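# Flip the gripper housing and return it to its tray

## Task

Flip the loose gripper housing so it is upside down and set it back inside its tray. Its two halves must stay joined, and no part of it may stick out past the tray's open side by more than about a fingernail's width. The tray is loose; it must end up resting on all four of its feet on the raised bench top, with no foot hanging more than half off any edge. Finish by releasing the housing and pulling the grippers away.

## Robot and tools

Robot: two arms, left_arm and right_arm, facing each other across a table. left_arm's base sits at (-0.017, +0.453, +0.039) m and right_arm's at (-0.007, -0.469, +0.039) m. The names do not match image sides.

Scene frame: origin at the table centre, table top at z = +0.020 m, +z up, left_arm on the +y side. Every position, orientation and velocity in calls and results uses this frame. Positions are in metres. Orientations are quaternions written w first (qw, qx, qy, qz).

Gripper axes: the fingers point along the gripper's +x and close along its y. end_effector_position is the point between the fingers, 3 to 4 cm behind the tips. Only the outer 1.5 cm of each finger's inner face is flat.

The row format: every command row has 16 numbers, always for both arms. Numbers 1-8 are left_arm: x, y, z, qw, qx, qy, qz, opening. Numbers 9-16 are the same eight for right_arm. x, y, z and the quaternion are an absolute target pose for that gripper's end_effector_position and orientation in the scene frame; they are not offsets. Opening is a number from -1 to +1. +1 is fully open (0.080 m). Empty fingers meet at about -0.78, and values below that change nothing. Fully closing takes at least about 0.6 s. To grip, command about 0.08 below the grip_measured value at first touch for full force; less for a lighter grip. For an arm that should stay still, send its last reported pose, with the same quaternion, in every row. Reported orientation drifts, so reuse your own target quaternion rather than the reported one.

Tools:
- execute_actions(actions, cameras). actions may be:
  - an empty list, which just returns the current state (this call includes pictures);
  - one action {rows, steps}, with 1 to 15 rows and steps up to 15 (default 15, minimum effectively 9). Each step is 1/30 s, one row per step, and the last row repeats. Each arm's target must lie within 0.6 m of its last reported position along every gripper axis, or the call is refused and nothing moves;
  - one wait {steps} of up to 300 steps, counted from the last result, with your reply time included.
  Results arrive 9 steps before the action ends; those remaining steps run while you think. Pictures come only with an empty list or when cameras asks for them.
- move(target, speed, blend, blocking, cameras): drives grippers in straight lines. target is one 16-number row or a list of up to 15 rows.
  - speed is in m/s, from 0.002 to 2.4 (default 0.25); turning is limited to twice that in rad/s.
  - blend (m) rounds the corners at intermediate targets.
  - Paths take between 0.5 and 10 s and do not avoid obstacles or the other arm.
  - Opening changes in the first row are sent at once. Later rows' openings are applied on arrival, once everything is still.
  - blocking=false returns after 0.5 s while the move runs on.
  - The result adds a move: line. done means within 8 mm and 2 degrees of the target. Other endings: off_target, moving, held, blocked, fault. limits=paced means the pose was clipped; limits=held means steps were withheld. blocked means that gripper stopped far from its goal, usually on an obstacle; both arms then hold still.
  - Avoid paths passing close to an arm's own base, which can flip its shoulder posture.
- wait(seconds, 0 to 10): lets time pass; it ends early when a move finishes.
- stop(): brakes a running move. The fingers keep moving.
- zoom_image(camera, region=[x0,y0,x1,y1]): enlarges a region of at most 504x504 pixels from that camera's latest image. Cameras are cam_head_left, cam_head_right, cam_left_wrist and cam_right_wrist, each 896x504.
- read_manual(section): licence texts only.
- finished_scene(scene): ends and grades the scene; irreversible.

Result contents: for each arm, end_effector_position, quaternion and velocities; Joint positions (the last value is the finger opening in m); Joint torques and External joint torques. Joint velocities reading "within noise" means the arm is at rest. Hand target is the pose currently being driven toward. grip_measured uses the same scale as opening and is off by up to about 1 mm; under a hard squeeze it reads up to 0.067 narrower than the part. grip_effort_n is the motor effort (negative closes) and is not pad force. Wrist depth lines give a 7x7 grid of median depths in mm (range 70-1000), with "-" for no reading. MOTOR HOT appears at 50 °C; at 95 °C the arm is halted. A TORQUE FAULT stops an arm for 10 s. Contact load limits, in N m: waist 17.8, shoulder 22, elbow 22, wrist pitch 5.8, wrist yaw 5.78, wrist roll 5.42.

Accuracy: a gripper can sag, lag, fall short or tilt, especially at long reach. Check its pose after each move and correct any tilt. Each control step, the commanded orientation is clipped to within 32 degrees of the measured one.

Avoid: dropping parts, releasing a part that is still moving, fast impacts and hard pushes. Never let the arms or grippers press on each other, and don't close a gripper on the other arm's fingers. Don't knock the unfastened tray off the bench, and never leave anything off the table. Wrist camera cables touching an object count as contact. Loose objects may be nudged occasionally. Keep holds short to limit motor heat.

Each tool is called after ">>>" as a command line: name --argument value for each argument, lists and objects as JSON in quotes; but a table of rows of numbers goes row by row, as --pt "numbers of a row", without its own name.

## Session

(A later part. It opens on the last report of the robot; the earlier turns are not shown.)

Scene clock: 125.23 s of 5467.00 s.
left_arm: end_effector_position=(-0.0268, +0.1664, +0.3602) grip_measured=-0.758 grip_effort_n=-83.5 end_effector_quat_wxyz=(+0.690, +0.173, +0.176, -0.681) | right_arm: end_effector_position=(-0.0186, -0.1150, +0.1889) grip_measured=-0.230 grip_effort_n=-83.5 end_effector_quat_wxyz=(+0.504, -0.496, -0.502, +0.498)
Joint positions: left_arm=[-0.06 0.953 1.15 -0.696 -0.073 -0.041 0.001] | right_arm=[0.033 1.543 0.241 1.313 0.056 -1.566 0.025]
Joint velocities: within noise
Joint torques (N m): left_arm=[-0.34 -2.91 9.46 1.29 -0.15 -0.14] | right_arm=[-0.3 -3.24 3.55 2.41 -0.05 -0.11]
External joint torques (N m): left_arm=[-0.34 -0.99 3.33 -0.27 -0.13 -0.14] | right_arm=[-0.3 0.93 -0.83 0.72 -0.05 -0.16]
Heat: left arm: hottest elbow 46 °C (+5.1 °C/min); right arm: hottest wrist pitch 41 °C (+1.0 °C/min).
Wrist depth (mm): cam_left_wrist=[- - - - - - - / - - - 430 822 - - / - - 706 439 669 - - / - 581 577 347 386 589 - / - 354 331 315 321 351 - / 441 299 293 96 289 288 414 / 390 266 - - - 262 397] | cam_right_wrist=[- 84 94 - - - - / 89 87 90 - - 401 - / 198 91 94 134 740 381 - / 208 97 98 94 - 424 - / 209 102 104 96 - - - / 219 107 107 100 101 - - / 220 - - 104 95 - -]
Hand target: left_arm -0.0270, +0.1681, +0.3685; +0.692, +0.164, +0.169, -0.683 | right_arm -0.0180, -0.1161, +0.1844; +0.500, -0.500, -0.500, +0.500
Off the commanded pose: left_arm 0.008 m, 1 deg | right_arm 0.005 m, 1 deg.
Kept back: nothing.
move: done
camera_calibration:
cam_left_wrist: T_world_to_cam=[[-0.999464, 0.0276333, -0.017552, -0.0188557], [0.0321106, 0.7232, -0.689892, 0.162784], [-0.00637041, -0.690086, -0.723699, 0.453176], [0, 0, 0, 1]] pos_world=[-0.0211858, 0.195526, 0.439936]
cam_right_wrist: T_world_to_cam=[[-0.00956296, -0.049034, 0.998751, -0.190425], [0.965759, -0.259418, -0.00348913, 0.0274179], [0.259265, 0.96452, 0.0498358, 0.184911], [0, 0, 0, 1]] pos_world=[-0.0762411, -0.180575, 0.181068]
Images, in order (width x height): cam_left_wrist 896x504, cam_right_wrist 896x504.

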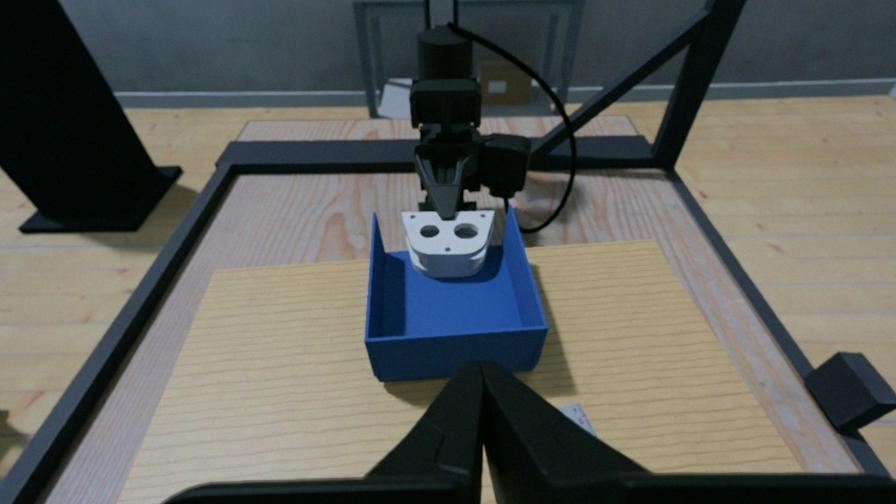

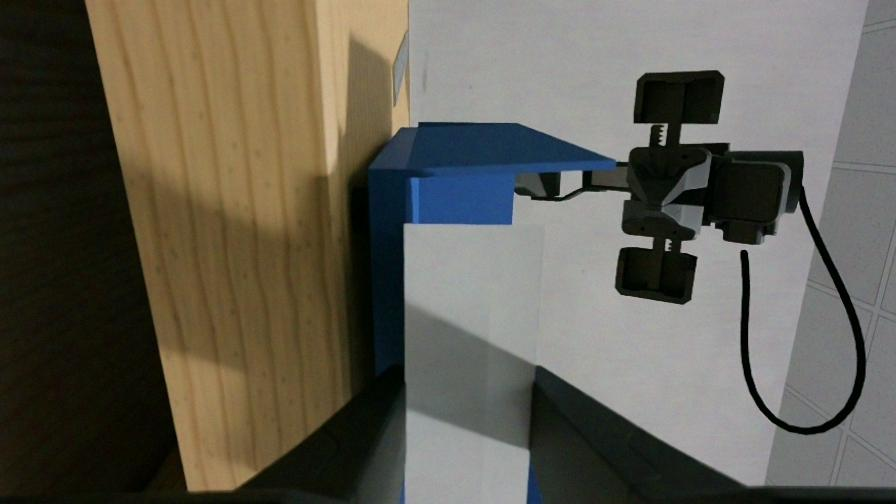

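>>> move --pt "-0.027 0.168 0.3685 0.692 0.164 0.169 -0.683 -0.8 -0.018 -0.116 0.1865 0.5 -0.5 -0.5 0.5 -0.18" --pt "-0.027 0.168 0.3685 0.692 0.164 0.169 -0.683 -0.8 -0.018 -0.116 0.1885 0.5 -0.5 -0.5 0.5 -0.02" --pt "-0.027 0.168 0.3685 0.692 0.164 0.169 -0.683 -0.8 -0.018 -0.15 0.1885 0.5 -0.5 -0.5 0.5 -0.02" --speed '[0.03,0.03,0.05]' --cameras '["cam_right_wrist","cam_left_wrist"]'

>>> zoom_image --camera "cam_left_wrist" --region '[340, 130, 580, 350]'

Scene clock: 128.57 s of 5467.00 s.
left_arm: end_effector_position=(-0.0268, +0.1664, +0.3602) grip_measured=-0.758 grip_effort_n=-83.5 end_effector_quat_wxyz=(+0.690, +0.173, +0.176, -0.681) | right_arm: end_effector_position=(-0.0175, -0.1481, +0.1880) grip_measured=-0.023 grip_effort_n=15.1 end_effector_quat_wxyz=(+0.500, -0.500, -0.498, +0.501) end_effector_velocity=(+0.000, -0.001, -0.004) end_effector_angular_velocity=(-0.022, -0.009, +0.005)
Joint positions: left_arm=[-0.06 0.953 1.15 -0.696 -0.073 -0.041 0.001] | right_arm=[0.039 1.368 0.125 1.241 0.063 -1.568 0.034]
Joint velocities: left_arm=[within noise] | right_arm=[-0.002 -0.017 -0.002 -0.037 -0.007 -0.007 0]
Joint torques (N m): left_arm=[-0.26 -2.88 9.5 1.25 -0.15 -0.09] | right_arm=[0.1 -3.8 3.89 2.24 0.08 -0.07]
External joint torques (N m): left_arm=[-0.27 -0.95 3.35 -0.31 -0.12 -0.09] | right_arm=[0.06 -0.71 -0.75 0.56 0.09 -0.12]
Heat: left arm: hottest elbow 46 °C (+5.0 °C/min); right arm: hottest wrist pitch 41 °C (+1.0 °C/min).
Wrist depth (mm): cam_left_wrist=[- - - - - - - / - - - 447 826 - - / - - 705 488 691 - - / - 586 581 345 384 594 - / - 355 332 316 323 348 - / 442 299 292 96 289 288 413 / 391 266 - - - 262 395] | cam_right_wrist=[215 114 116 - - - - / 216 122 121 358 - - - / 215 129 126 145 769 409 - / 217 255 133 126 - - - / 216 272 141 131 - - - / 217 274 144 136 109 - - / 217 - 75 223 88 - -]
Hand target: left_arm -0.0270, +0.1681, +0.3685; +0.692, +0.164, +0.169, -0.683 | right_arm -0.0179, -0.1500, +0.1884; +0.500, -0.500, -0.500, +0.500
Off the commanded pose: left_arm 0.008 m, 1 deg | right_arm 0.002 m, 0 deg.
Kept back: nothing.
move: done
camera_calibration:
cam_left_wrist: T_world_to_cam=[[-0.999464, 0.0276333, -0.017552, -0.0188557], [0.0321106, 0.7232, -0.689892, 0.162784], [-0.00637041, -0.690086, -0.723699, 0.453176], [0, 0, 0, 1]] pos_world=[-0.0211858, 0.195526, 0.439936]
cam_right_wrist: T_world_to_cam=[[-0.0115191, -0.0349849, 0.999321, -0.189282], [0.965473, -0.260496, 0.0020093, 0.0165004], [0.260249, 0.964841, 0.0367776, 0.219142], [0, 0, 0, 1]] pos_world=[-0.0751425, -0.213761, 0.181061]
Images, in order (width x height): cam_left_wrist 896x504, cam_right_wrist 896x504.

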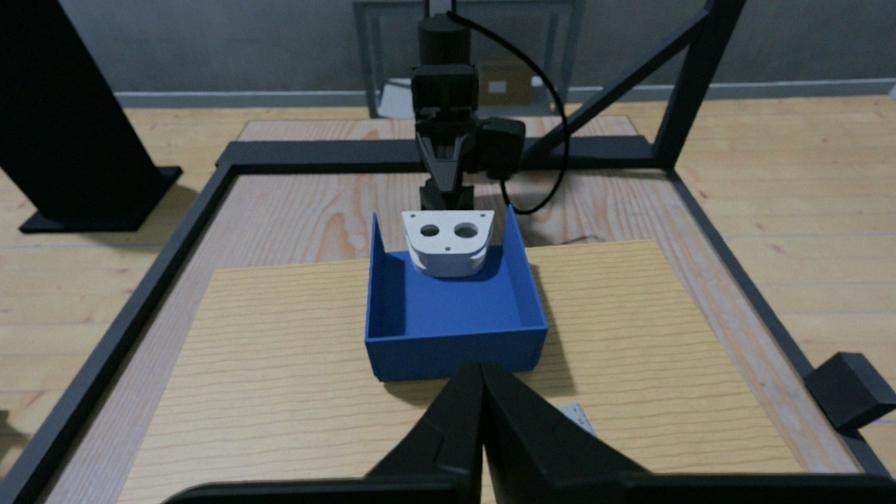

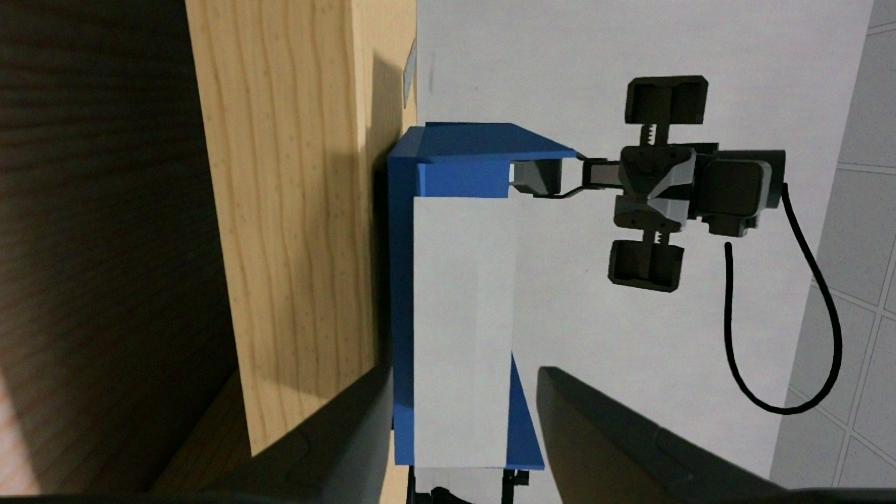

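Scaled by 2.100 from the camera's 896x504 image, which has a finer 1280x720 frame.

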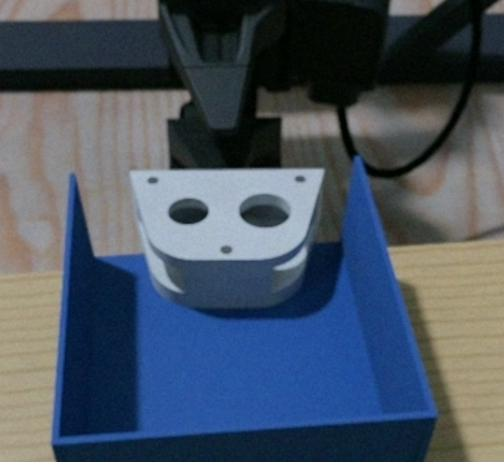

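>>> move --pt "-0.027 0.168 0.3685 0.692 0.164 0.169 -0.683 -0.8 -0.018 -0.19 0.2 0.5 -0.5 -0.5 0.5 0.1" --pt "-0.027 0.168 0.3685 0.692 0.164 0.169 -0.683 -0.8 -0.018 -0.19 0.195 0.7044 -0.0616 0.0616 0.7044 0.1" --pt "-0.027 0.168 0.3685 0.692 0.164 0.169 -0.683 -0.8 -0.018 -0.145 0.19 0.7044 -0.0616 0.0616 0.7044 0.1" --speed '[0.15,0.4,0.12]'

Scene clock: 132.57 s of 5467.00 s.
left_arm: end_effector_position=(-0.0268, +0.1664, +0.3602) grip_measured=-0.758 grip_effort_n=-83.5 end_effector_quat_wxyz=(+0.690, +0.173, +0.176, -0.681) | right_arm: end_effector_position=(-0.0183, -0.1475, +0.1867) grip_measured=+0.097 grip_effort_n=14.7 end_effector_quat_wxyz=(+0.704, -0.067, +0.062, +0.704)
Joint positions: left_arm=[-0.06 0.953 1.15 -0.696 -0.073 -0.041 0.001] | right_arm=[0.041 1.133 0.23 0.72 0.064 0.005 0.039]
Joint velocities: within noise
Joint torques (N m): left_arm=[-0.44 -2.98 9.55 1.24 -0.17 -0.12] | right_arm=[-0.34 -2.3 6.72 2.53 -0.05 0.16]
External joint torques (N m): left_arm=[-0.44 -1.03 3.42 -0.31 -0.15 -0.12] | right_arm=[-0.35 0.47 0.68 0.8 -0.05 0.16]
Heat: left arm: hottest elbow 46 °C (+5.0 °C/min); right arm: hottest wrist pitch 41 °C (+1.0 °C/min).
Wrist depth (mm): cam_left_wrist=[- - - 436 - 588 - / - - - 428 818 - - / - - 675 468 689 - - / - 579 579 348 384 595 - / - 353 333 317 323 348 - / 444 301 290 96 289 289 412 / 392 267 - - - 263 395] | cam_right_wrist=[- - - - - - - / - 599 - 246 - - - / - 300 228 249 200 369 - / 207 210 131 125 131 225 231 / 160 161 132 130 133 171 172 / 140 143 99 154 104 165 174 / 149 - 75 265 93 222 194]
Hand target: left_arm -0.0270, +0.1681, +0.3685; +0.692, +0.164, +0.169, -0.683 | right_arm -0.0180, -0.1451, +0.1900; +0.704, -0.062, +0.061, +0.704
Off the commanded pose: left_arm 0.008 m, 1 deg | right_arm 0.004 m, 1 deg.
Kept back: nothing.
move: done
camera_calibration:
cam_left_wrist: T_world_to_cam=[[-0.999464, 0.0276333, -0.017552, -0.0188557], [0.0321106, 0.7232, -0.689892, 0.162784], [-0.00637041, -0.690086, -0.723699, 0.453176], [0, 0, 0, 1]] pos_world=[-0.0211858, 0.195526, 0.439936]
cam_right_wrist: T_world_to_cam=[[0.999076, -0.0329862, 0.0275645, 0.0122239], [0.0106749, -0.430763, -0.902402, 0.143702], [0.0416405, 0.901862, -0.430013, 0.29261], [0, 0, 0, 1]] pos_world=[-0.025931, -0.201589, 0.255166]

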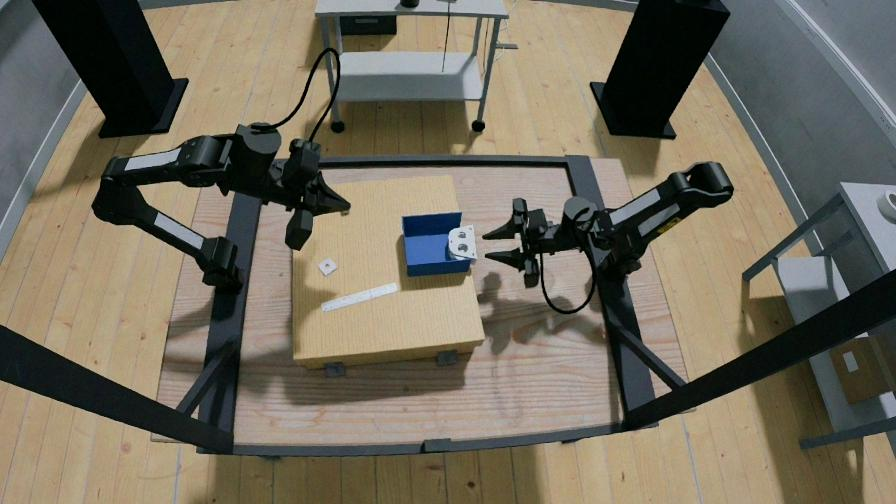

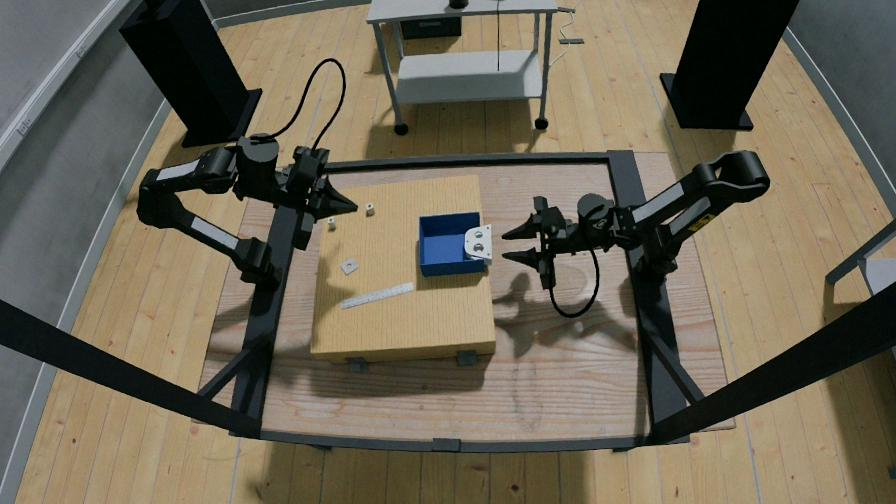

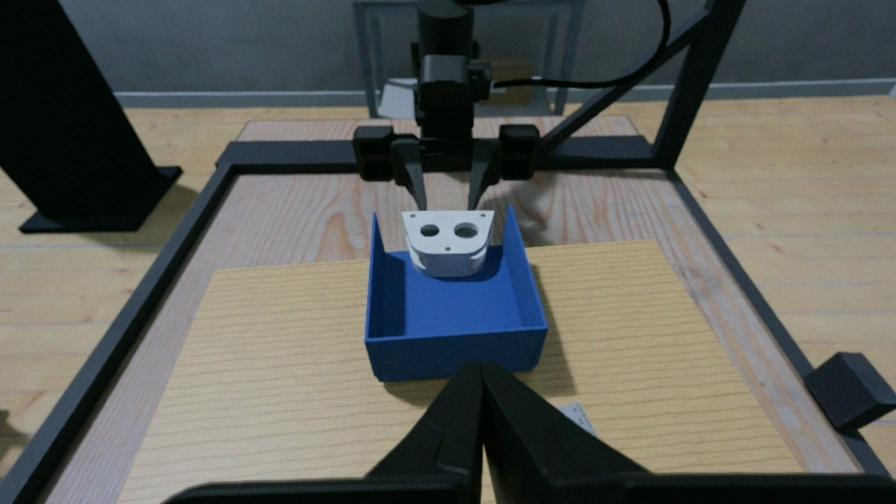

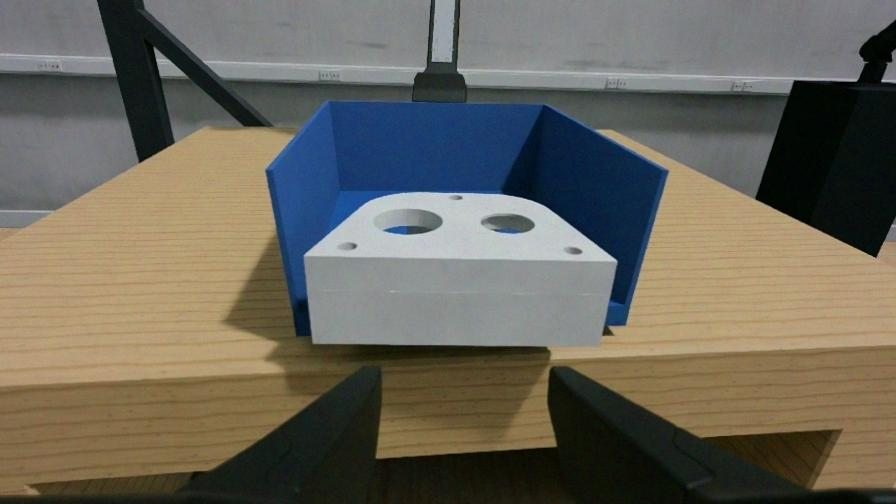

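>>> move --pt "-0.027 0.168 0.3685 0.692 0.164 0.169 -0.683 -0.8 -0.018 -0.128 0.19 0.7044 -0.0616 0.0616 0.7044 0.1" --pt "-0.027 0.168 0.3685 0.692 0.164 0.169 -0.683 -0.8 -0.018 -0.105 0.19 0.7044 -0.0616 0.0616 0.7044 0.1" --speed '[0.05,0.03]' --cameras '["cam_right_wrist","cam_left_wrist"]'

>>> zoom_image --camera "cam_left_wrist" --region '[340, 180, 580, 400]'

Scene clock: 134.77 s of 5467.00 s.
left_arm: end_effector_position=(-0.0268, +0.1664, +0.3602) grip_measured=-0.758 grip_effort_n=-83.5 end_effector_quat_wxyz=(+0.690, +0.173, +0.176, -0.681) | right_arm: end_effector_position=(-0.0184, -0.1076, +0.1883) grip_measured=+0.097 grip_effort_n=14.7 end_effector_quat_wxyz=(+0.704, -0.065, +0.062, +0.704)
Joint positions: left_arm=[-0.06 0.953 1.15 -0.696 -0.073 -0.041 0.001] | right_arm=[0.03 1.354 0.357 0.818 0.052 0.005 0.039]
Joint velocities: within noise
Joint torques (N m): left_arm=[-0.39 -2.98 9.45 1.29 -0.16 -0.08] | right_arm=[-0.33 -3.24 6.31 2.52 -0.06 0.09]
External joint torques (N m): left_arm=[-0.38 -1.14 3.41 -0.23 -0.14 -0.08] | right_arm=[-0.33 0.77 0.66 0.8 -0.07 0.09]
Heat: left arm: hottest elbow 47 °C (+6.0 °C/min); right arm: hottest wrist pitch 41 °C (+2.0 °C/min).
Wrist depth (mm): cam_left_wrist=[- - - 457 - - - / - - - 398 827 - - / - - 676 407 670 - - / - 586 580 344 385 594 - / - 356 331 317 331 348 - / 441 301 292 104 290 288 410 / 391 267 - - - 263 394] | cam_right_wrist=[- - - - - - - / - - - 558 - - - / - 308 206 214 193 - - / 210 111 133 135 138 127 234 / 162 149 106 107 108 136 174 / 131 128 107 115 104 128 140 / 114 118 85 115 104 121 125]
Hand target: left_arm -0.0270, +0.1681, +0.3685; +0.692, +0.164, +0.169, -0.683 | right_arm -0.0180, -0.1050, +0.1901; +0.704, -0.062, +0.061, +0.705
Off the commanded pose: left_arm 0.008 m, 1 deg | right_arm 0.003 m, 0 deg.
Kept back: nothing.
move: done
camera_calibration:
cam_left_wrist: T_world_to_cam=[[-0.999464, 0.0276333, -0.017552, -0.0188557], [0.0321106, 0.7232, -0.689892, 0.162784], [-0.00637041, -0.690086, -0.723699, 0.453176], [0, 0, 0, 1]] pos_world=[-0.0211858, 0.195526, 0.439936]
cam_right_wrist: T_world_to_cam=[[0.99913, -0.0332859, 0.0251124, 0.0141752], [0.00847882, -0.427497, -0.903977, 0.162901], [0.0408252, 0.903404, -0.426843, 0.256915], [0, 0, 0, 1]] pos_world=[-0.0260327, -0.161987, 0.256565]
Images, in order (width x height): cam_left_wrist 896x504, cam_right_wrist 896x504.

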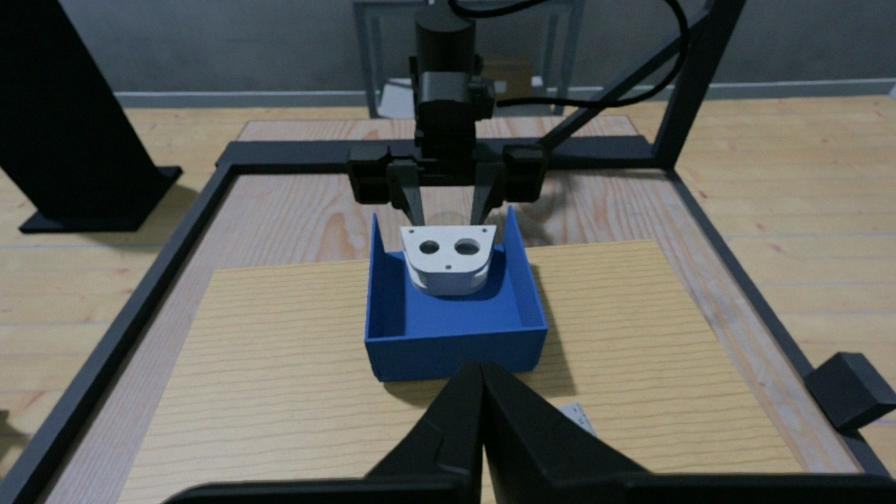

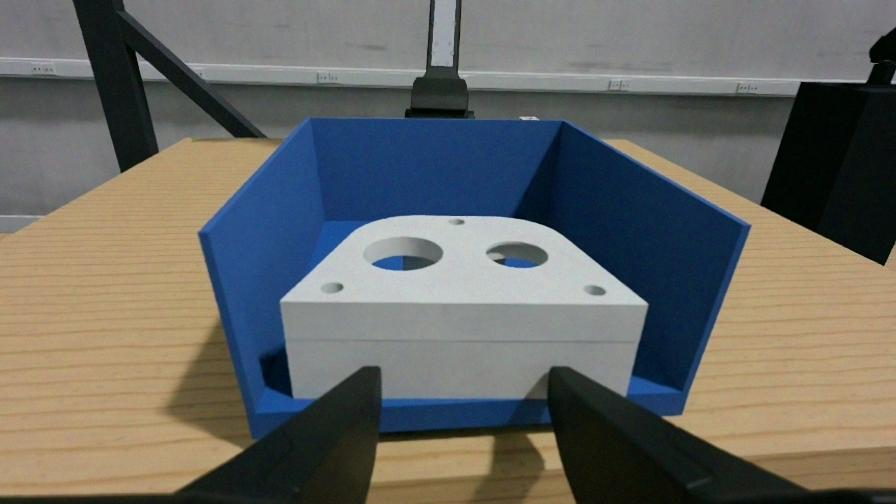

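Scaled by 2.100 from the camera's 896x504 image, which has a finer 1280x720 frame.

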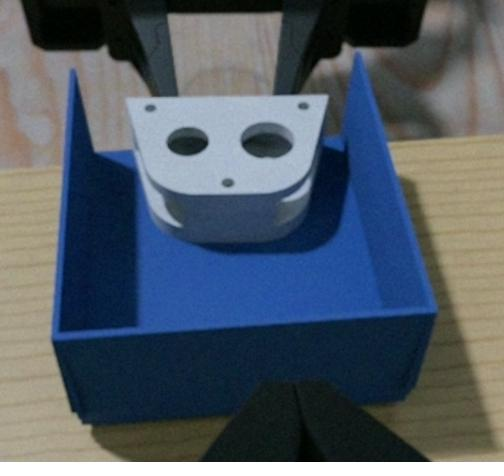

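>>> move --target '[-0.027, 0.168, 0.3685, 0.692, 0.164, 0.169, -0.683, -0.8, -0.018, -0.09, 0.19, 0.7044,-0.0616,0.0616,0.7044, 0.1]' --speed 0.03 --cameras '["cam_right_wrist","cam_left_wrist"]'

>>> zoom_image --camera "cam_left_wrist" --region '[340, 180, 580, 400]'

Scene clock: 135.87 s of 5467.00 s.
left_arm: end_effector_position=(-0.0268, +0.1664, +0.3602) grip_measured=-0.758 grip_effort_n=-83.5 end_effector_quat_wxyz=(+0.690, +0.173, +0.176, -0.681) | right_arm: end_effector_position=(-0.0186, -0.0923, +0.1906) grip_measured=+0.097 grip_effort_n=14.2 end_effector_quat_wxyz=(+0.704, -0.062, +0.060, +0.705)
Joint positions: left_arm=[-0.06 0.953 1.15 -0.696 -0.073 -0.041 0.001] | right_arm=[0.027 1.42 0.41 0.838 0.049 0.005 0.039]
Joint velocities: within noise
Joint torques (N m): left_arm=[-0.24 -2.84 9.55 1.25 -0.14 -0.13] | right_arm=[-0.38 -3.29 6.07 2.35 -0.03 0.08]
External joint torques (N m): left_arm=[-0.22 -0.97 3.47 -0.29 -0.12 -0.13] | right_arm=[-0.38 1.18 0.45 0.64 -0.04 0.08]
Heat: left arm: hottest elbow 47 °C (+6.0 °C/min); right arm: hottest wrist pitch 41 °C (+2.0 °C/min).
Wrist depth (mm): cam_left_wrist=[- - - - - 599 - / - - - 371 784 - - / - - 671 398 663 - - / - 585 583 347 386 586 - / - 356 333 316 330 349 - / 443 300 292 104 288 288 412 / 390 265 - - - 262 395] | cam_right_wrist=[- - - - - - - / - - - 566 - - - / - 323 192 198 198 - - / 219 103 144 137 145 119 276 / 167 92 108 108 109 118 179 / 135 108 107 113 104 113 144 / 117 118 75 104 104 - 123]
Hand target: left_arm -0.0270, +0.1681, +0.3685; +0.692, +0.164, +0.169, -0.683 | right_arm -0.0181, -0.0901, +0.1900; +0.704, -0.062, +0.062, +0.704
Off the commanded pose: left_arm 0.008 m, 1 deg | right_arm 0.002 m, 0 deg.
Kept back: nothing.
move: done
camera_calibration:
cam_left_wrist: T_world_to_cam=[[-0.999464, 0.0276333, -0.017552, -0.0188557], [0.0321106, 0.7232, -0.689892, 0.162784], [-0.00637041, -0.690086, -0.723699, 0.453176], [0, 0, 0, 1]] pos_world=[-0.0211858, 0.195526, 0.439936]
cam_right_wrist: T_world_to_cam=[[0.999165, -0.0331107, 0.0239542, 0.0150479], [0.00778207, -0.421269, -0.906902, 0.172738], [0.0401193, 0.906331, -0.42066, 0.243122], [0, 0, 0, 1]] pos_world=[-0.0261335, -0.147081, 0.258567]
Images, in order (width x height): cam_left_wrist 896x504, cam_right_wrist 896x504.

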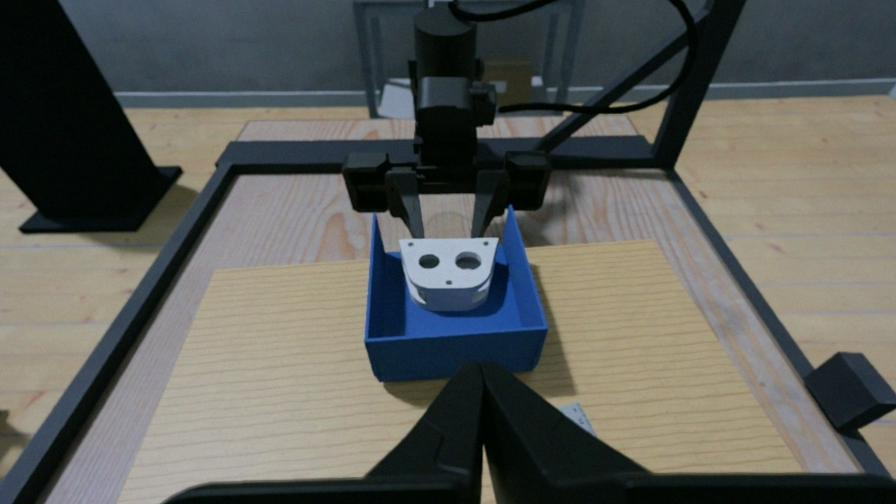

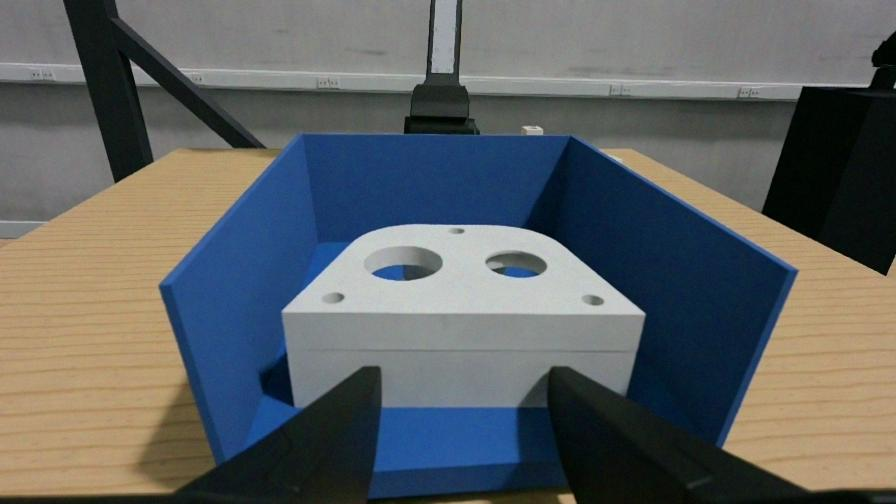

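Scaled by 2.100 from the camera's 896x504 image, which has a finer 1280x720 frame.

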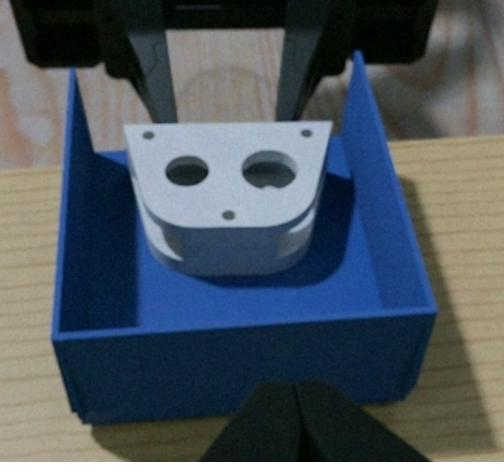

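>>> move --pt "-0.027 0.168 0.3685 0.692 0.164 0.169 -0.683 -0.8 -0.018 -0.16 0.195 0.7044 -0.0616 0.0616 0.7044 0.1" --pt "-0.027 0.168 0.3685 0.692 0.164 0.169 -0.683 -0.8 -0.03 -0.2 0.24 0.701 -0.092 0.092 0.701 0.1" --pt "-0.027 0.168 0.3685 0.692 0.164 0.169 -0.683 -0.8 -0.03 -0.13 0.33 0.612 -0.354 0.354 0.612 0.1" --speed '[0.1,0.3,0.3]' --blend '[0.01,0.02,0]'

>>> zoom_image --camera "cam_left_wrist" --region '[340, 180, 580, 400]'

>>> zoom_image --camera "cam_right_wrist" --region '[250, 50, 650, 450]'

Scene clock: 139.07 s of 5467.00 s.
left_arm: end_effector_position=(-0.0268, +0.1664, +0.3602) grip_measured=-0.758 grip_effort_n=-83.5 end_effector_quat_wxyz=(+0.690, +0.173, +0.176, -0.681) | right_arm: end_effector_position=(-0.0302, -0.1322, +0.3295) grip_measured=+0.097 grip_effort_n=14.7 end_effector_quat_wxyz=(+0.612, -0.356, +0.351, +0.613) end_effector_velocity=(+0.000, -0.005, +0.003) end_effector_angular_velocity=(-0.018, +0.001, +0.008)
Joint positions: left_arm=[-0.06 0.953 1.15 -0.696 -0.073 -0.041 0.001] | right_arm=[0.066 1.505 1.728 -1.272 0.046 0.071 0.039]
Joint velocities: left_arm=[within noise] | right_arm=[-0.002 0.002 0.022 -0.037 -0.007 -0.007 0]
Joint torques (N m): left_arm=[-0.62 -2.94 9.62 1.29 -0.1 -0.11] | right_arm=[-0.34 -4.4 6.49 1.51 -0.04 0.12]
External joint torques (N m): left_arm=[-0.64 -0.99 3.5 -0.25 -0.07 -0.11] | right_arm=[-0.33 0.98 0.57 0.36 -0.08 0.12]
Heat: left arm: hottest elbow 47 °C (+6.1 °C/min); right arm: hottest wrist pitch 41 °C (+2.0 °C/min).
Wrist depth (mm): cam_left_wrist=[- - - 579 - - - / - - - 791 813 - - / - - 697 692 692 - - / - 589 584 347 384 590 - / - 354 332 317 331 350 - / 443 300 291 104 289 290 414 / 391 267 - - - 263 393] | cam_right_wrist=[448 288 291 246 301 302 479 / 426 276 277 265 270 290 450 / 407 265 265 239 259 278 419 / 391 255 256 223 240 265 399 / 375 247 251 253 389 392 399 / 365 370 98 378 104 385 389 / 357 - 85 363 93 377 376]
Hand target: left_arm -0.0270, +0.1681, +0.3685; +0.692, +0.164, +0.169, -0.683 | right_arm -0.0300, -0.1300, +0.3300; +0.612, -0.354, +0.354, +0.612
Off the commanded pose: left_arm 0.008 m, 1 deg | right_arm 0.002 m, 0 deg.
Kept back: nothing.
move: done
camera_calibration:
cam_left_wrist: T_world_to_cam=[[-0.999464, 0.0276333, -0.017552, -0.0188557], [0.0321106, 0.7232, -0.689892, 0.162784], [-0.00637041, -0.690086, -0.723699, 0.453176], [0, 0, 0, 1]] pos_world=[-0.0211858, 0.195526, 0.439936]
cam_right_wrist: T_world_to_cam=[[0.999023, -0.00137406, 0.0441748, 0.0193975], [0.0100618, -0.966198, -0.257604, -0.00398263], [0.0430356, 0.257797, -0.96524, 0.432012], [0, 0, 0, 1]] pos_world=[-0.0379304, -0.115193, 0.415113]

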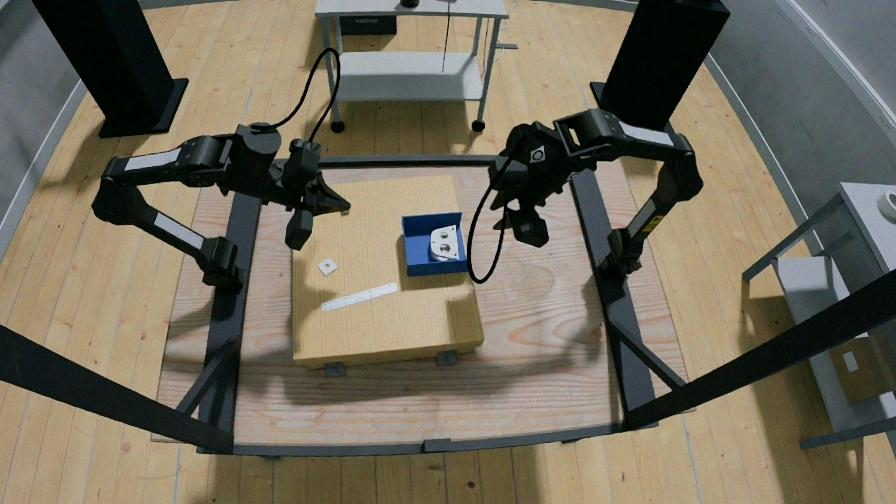

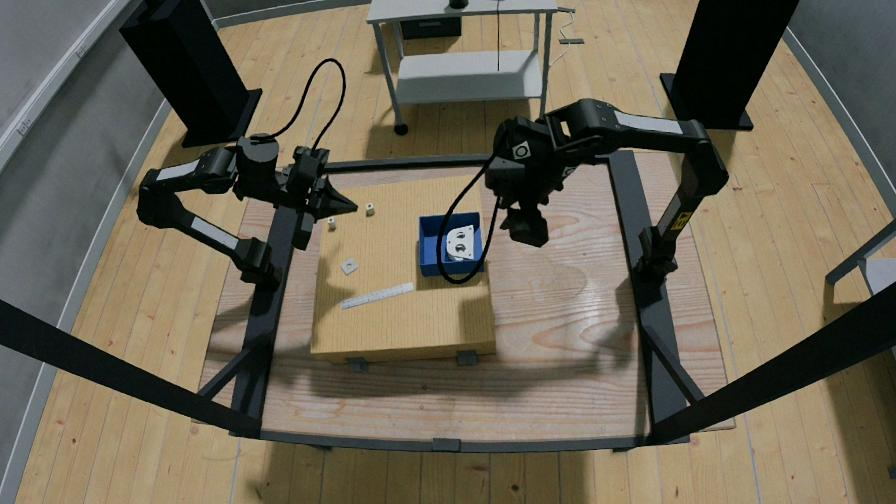

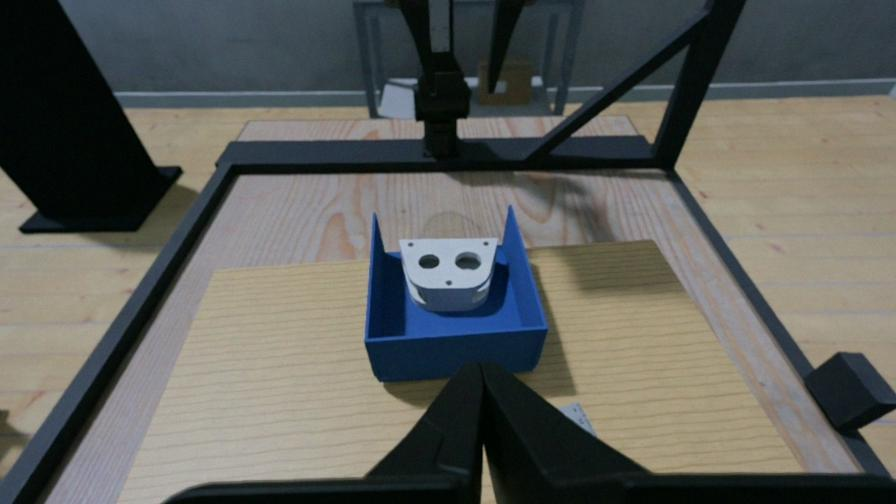

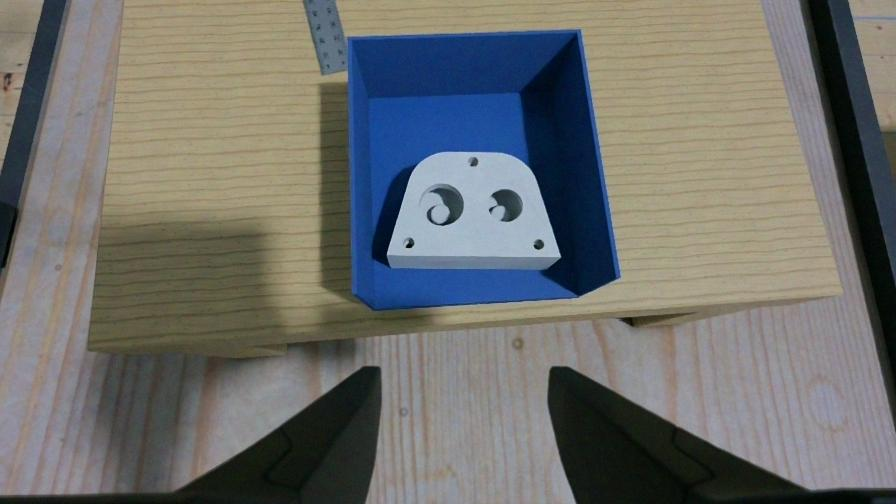

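Scaled by 2.100 from the camera's 896x504 image, which has a finer 1280x720 frame.

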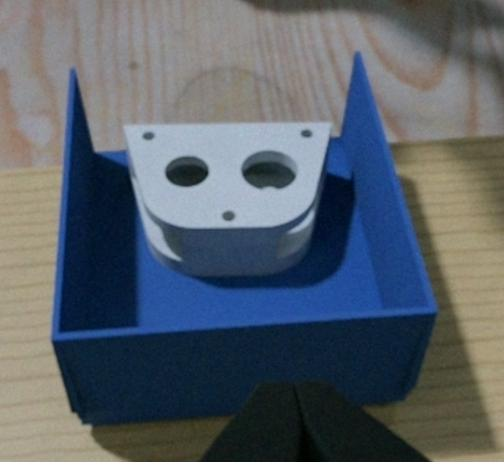

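Scaled by 1.260 from the camera's 896x504 image, which has a finer 1280x720 frame.

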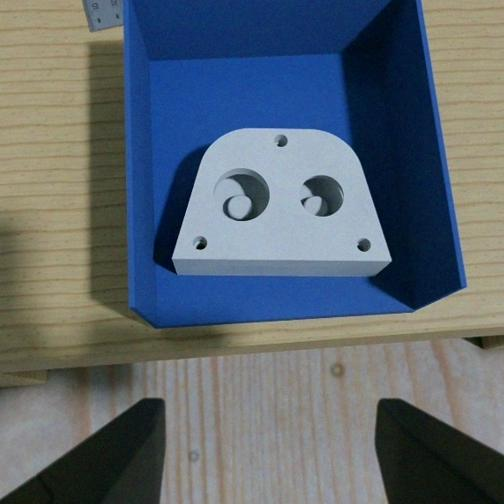

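>>> move --target '[-0.027, 0.168, 0.3685, 0.692, 0.164, 0.169, -0.683, -0.8, 0.0, -0.22, 0.33, 0.701, -0.092, 0.092, 0.701, 0.1]' --speed 0.3 --cameras '["cam_head_right"]'

>>> finished_scene --scene 1

Scene clock: 141.30 s of 5467.00 s.
left_arm: end_effector_position=(-0.0268, +0.1664, +0.3602) grip_measured=-0.758 grip_effort_n=-83.5 end_effector_quat_wxyz=(+0.690, +0.173, +0.176, -0.681) | right_arm: end_effector_position=(-0.0002, -0.2192, +0.3312) grip_measured=+0.097 grip_effort_n=15.1 end_effector_quat_wxyz=(+0.701, -0.092, +0.094, +0.701)
Joint positions: left_arm=[-0.06 0.953 1.15 -0.696 -0.073 -0.041 0.001] | right_arm=[-0.089 0.616 0.754 -0.403 -0.063 -0.013 0.039]
Joint velocities: within noise
Joint torques (N m): left_arm=[-0.48 -2.91 9.6 1.25 -0.14 -0.13] | right_arm=[-0.33 -1.24 5.54 2.56 -0.09 -0.15]
External joint torques (N m): left_arm=[-0.5 -1.03 3.49 -0.3 -0.11 -0.13] | right_arm=[-0.33 -0.78 -1.17 0.84 -0.08 -0.15]
Heat: left arm: hottest elbow 47 °C (+6.1 °C/min); right arm: hottest wrist pitch 41 °C (+2.0 °C/min).
Wrist depth (mm): cam_left_wrist=[- - - - - - - / - - - 799 815 - - / - - 686 698 689 - - / - 582 579 347 386 593 - / - 354 333 316 331 350 - / 441 301 292 104 289 290 413 / 392 266 - - - 262 394] | cam_right_wrist=[- - - 428 - - - / - - - - - - - / - - - 735 - - - / - 717 487 495 501 - - / - 384 371 352 392 624 - / 512 318 99 289 104 350 - / 415 - 85 293 93 305 455]
Hand target: left_arm -0.0270, +0.1681, +0.3685; +0.692, +0.164, +0.169, -0.683 | right_arm +0.0000, -0.2199, +0.3299; +0.701, -0.092, +0.092, +0.701
Off the commanded pose: left_arm 0.008 m, 1 deg | right_arm 0.001 m, 0 deg.
Kept back: nothing.
move: done
Images, in order (width x height): cam_head_right 896x504.

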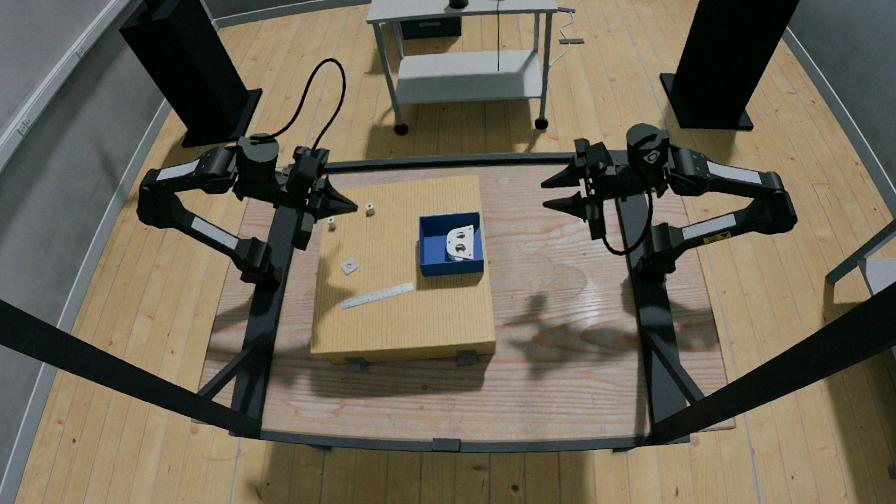

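The scene is finished: the task was done.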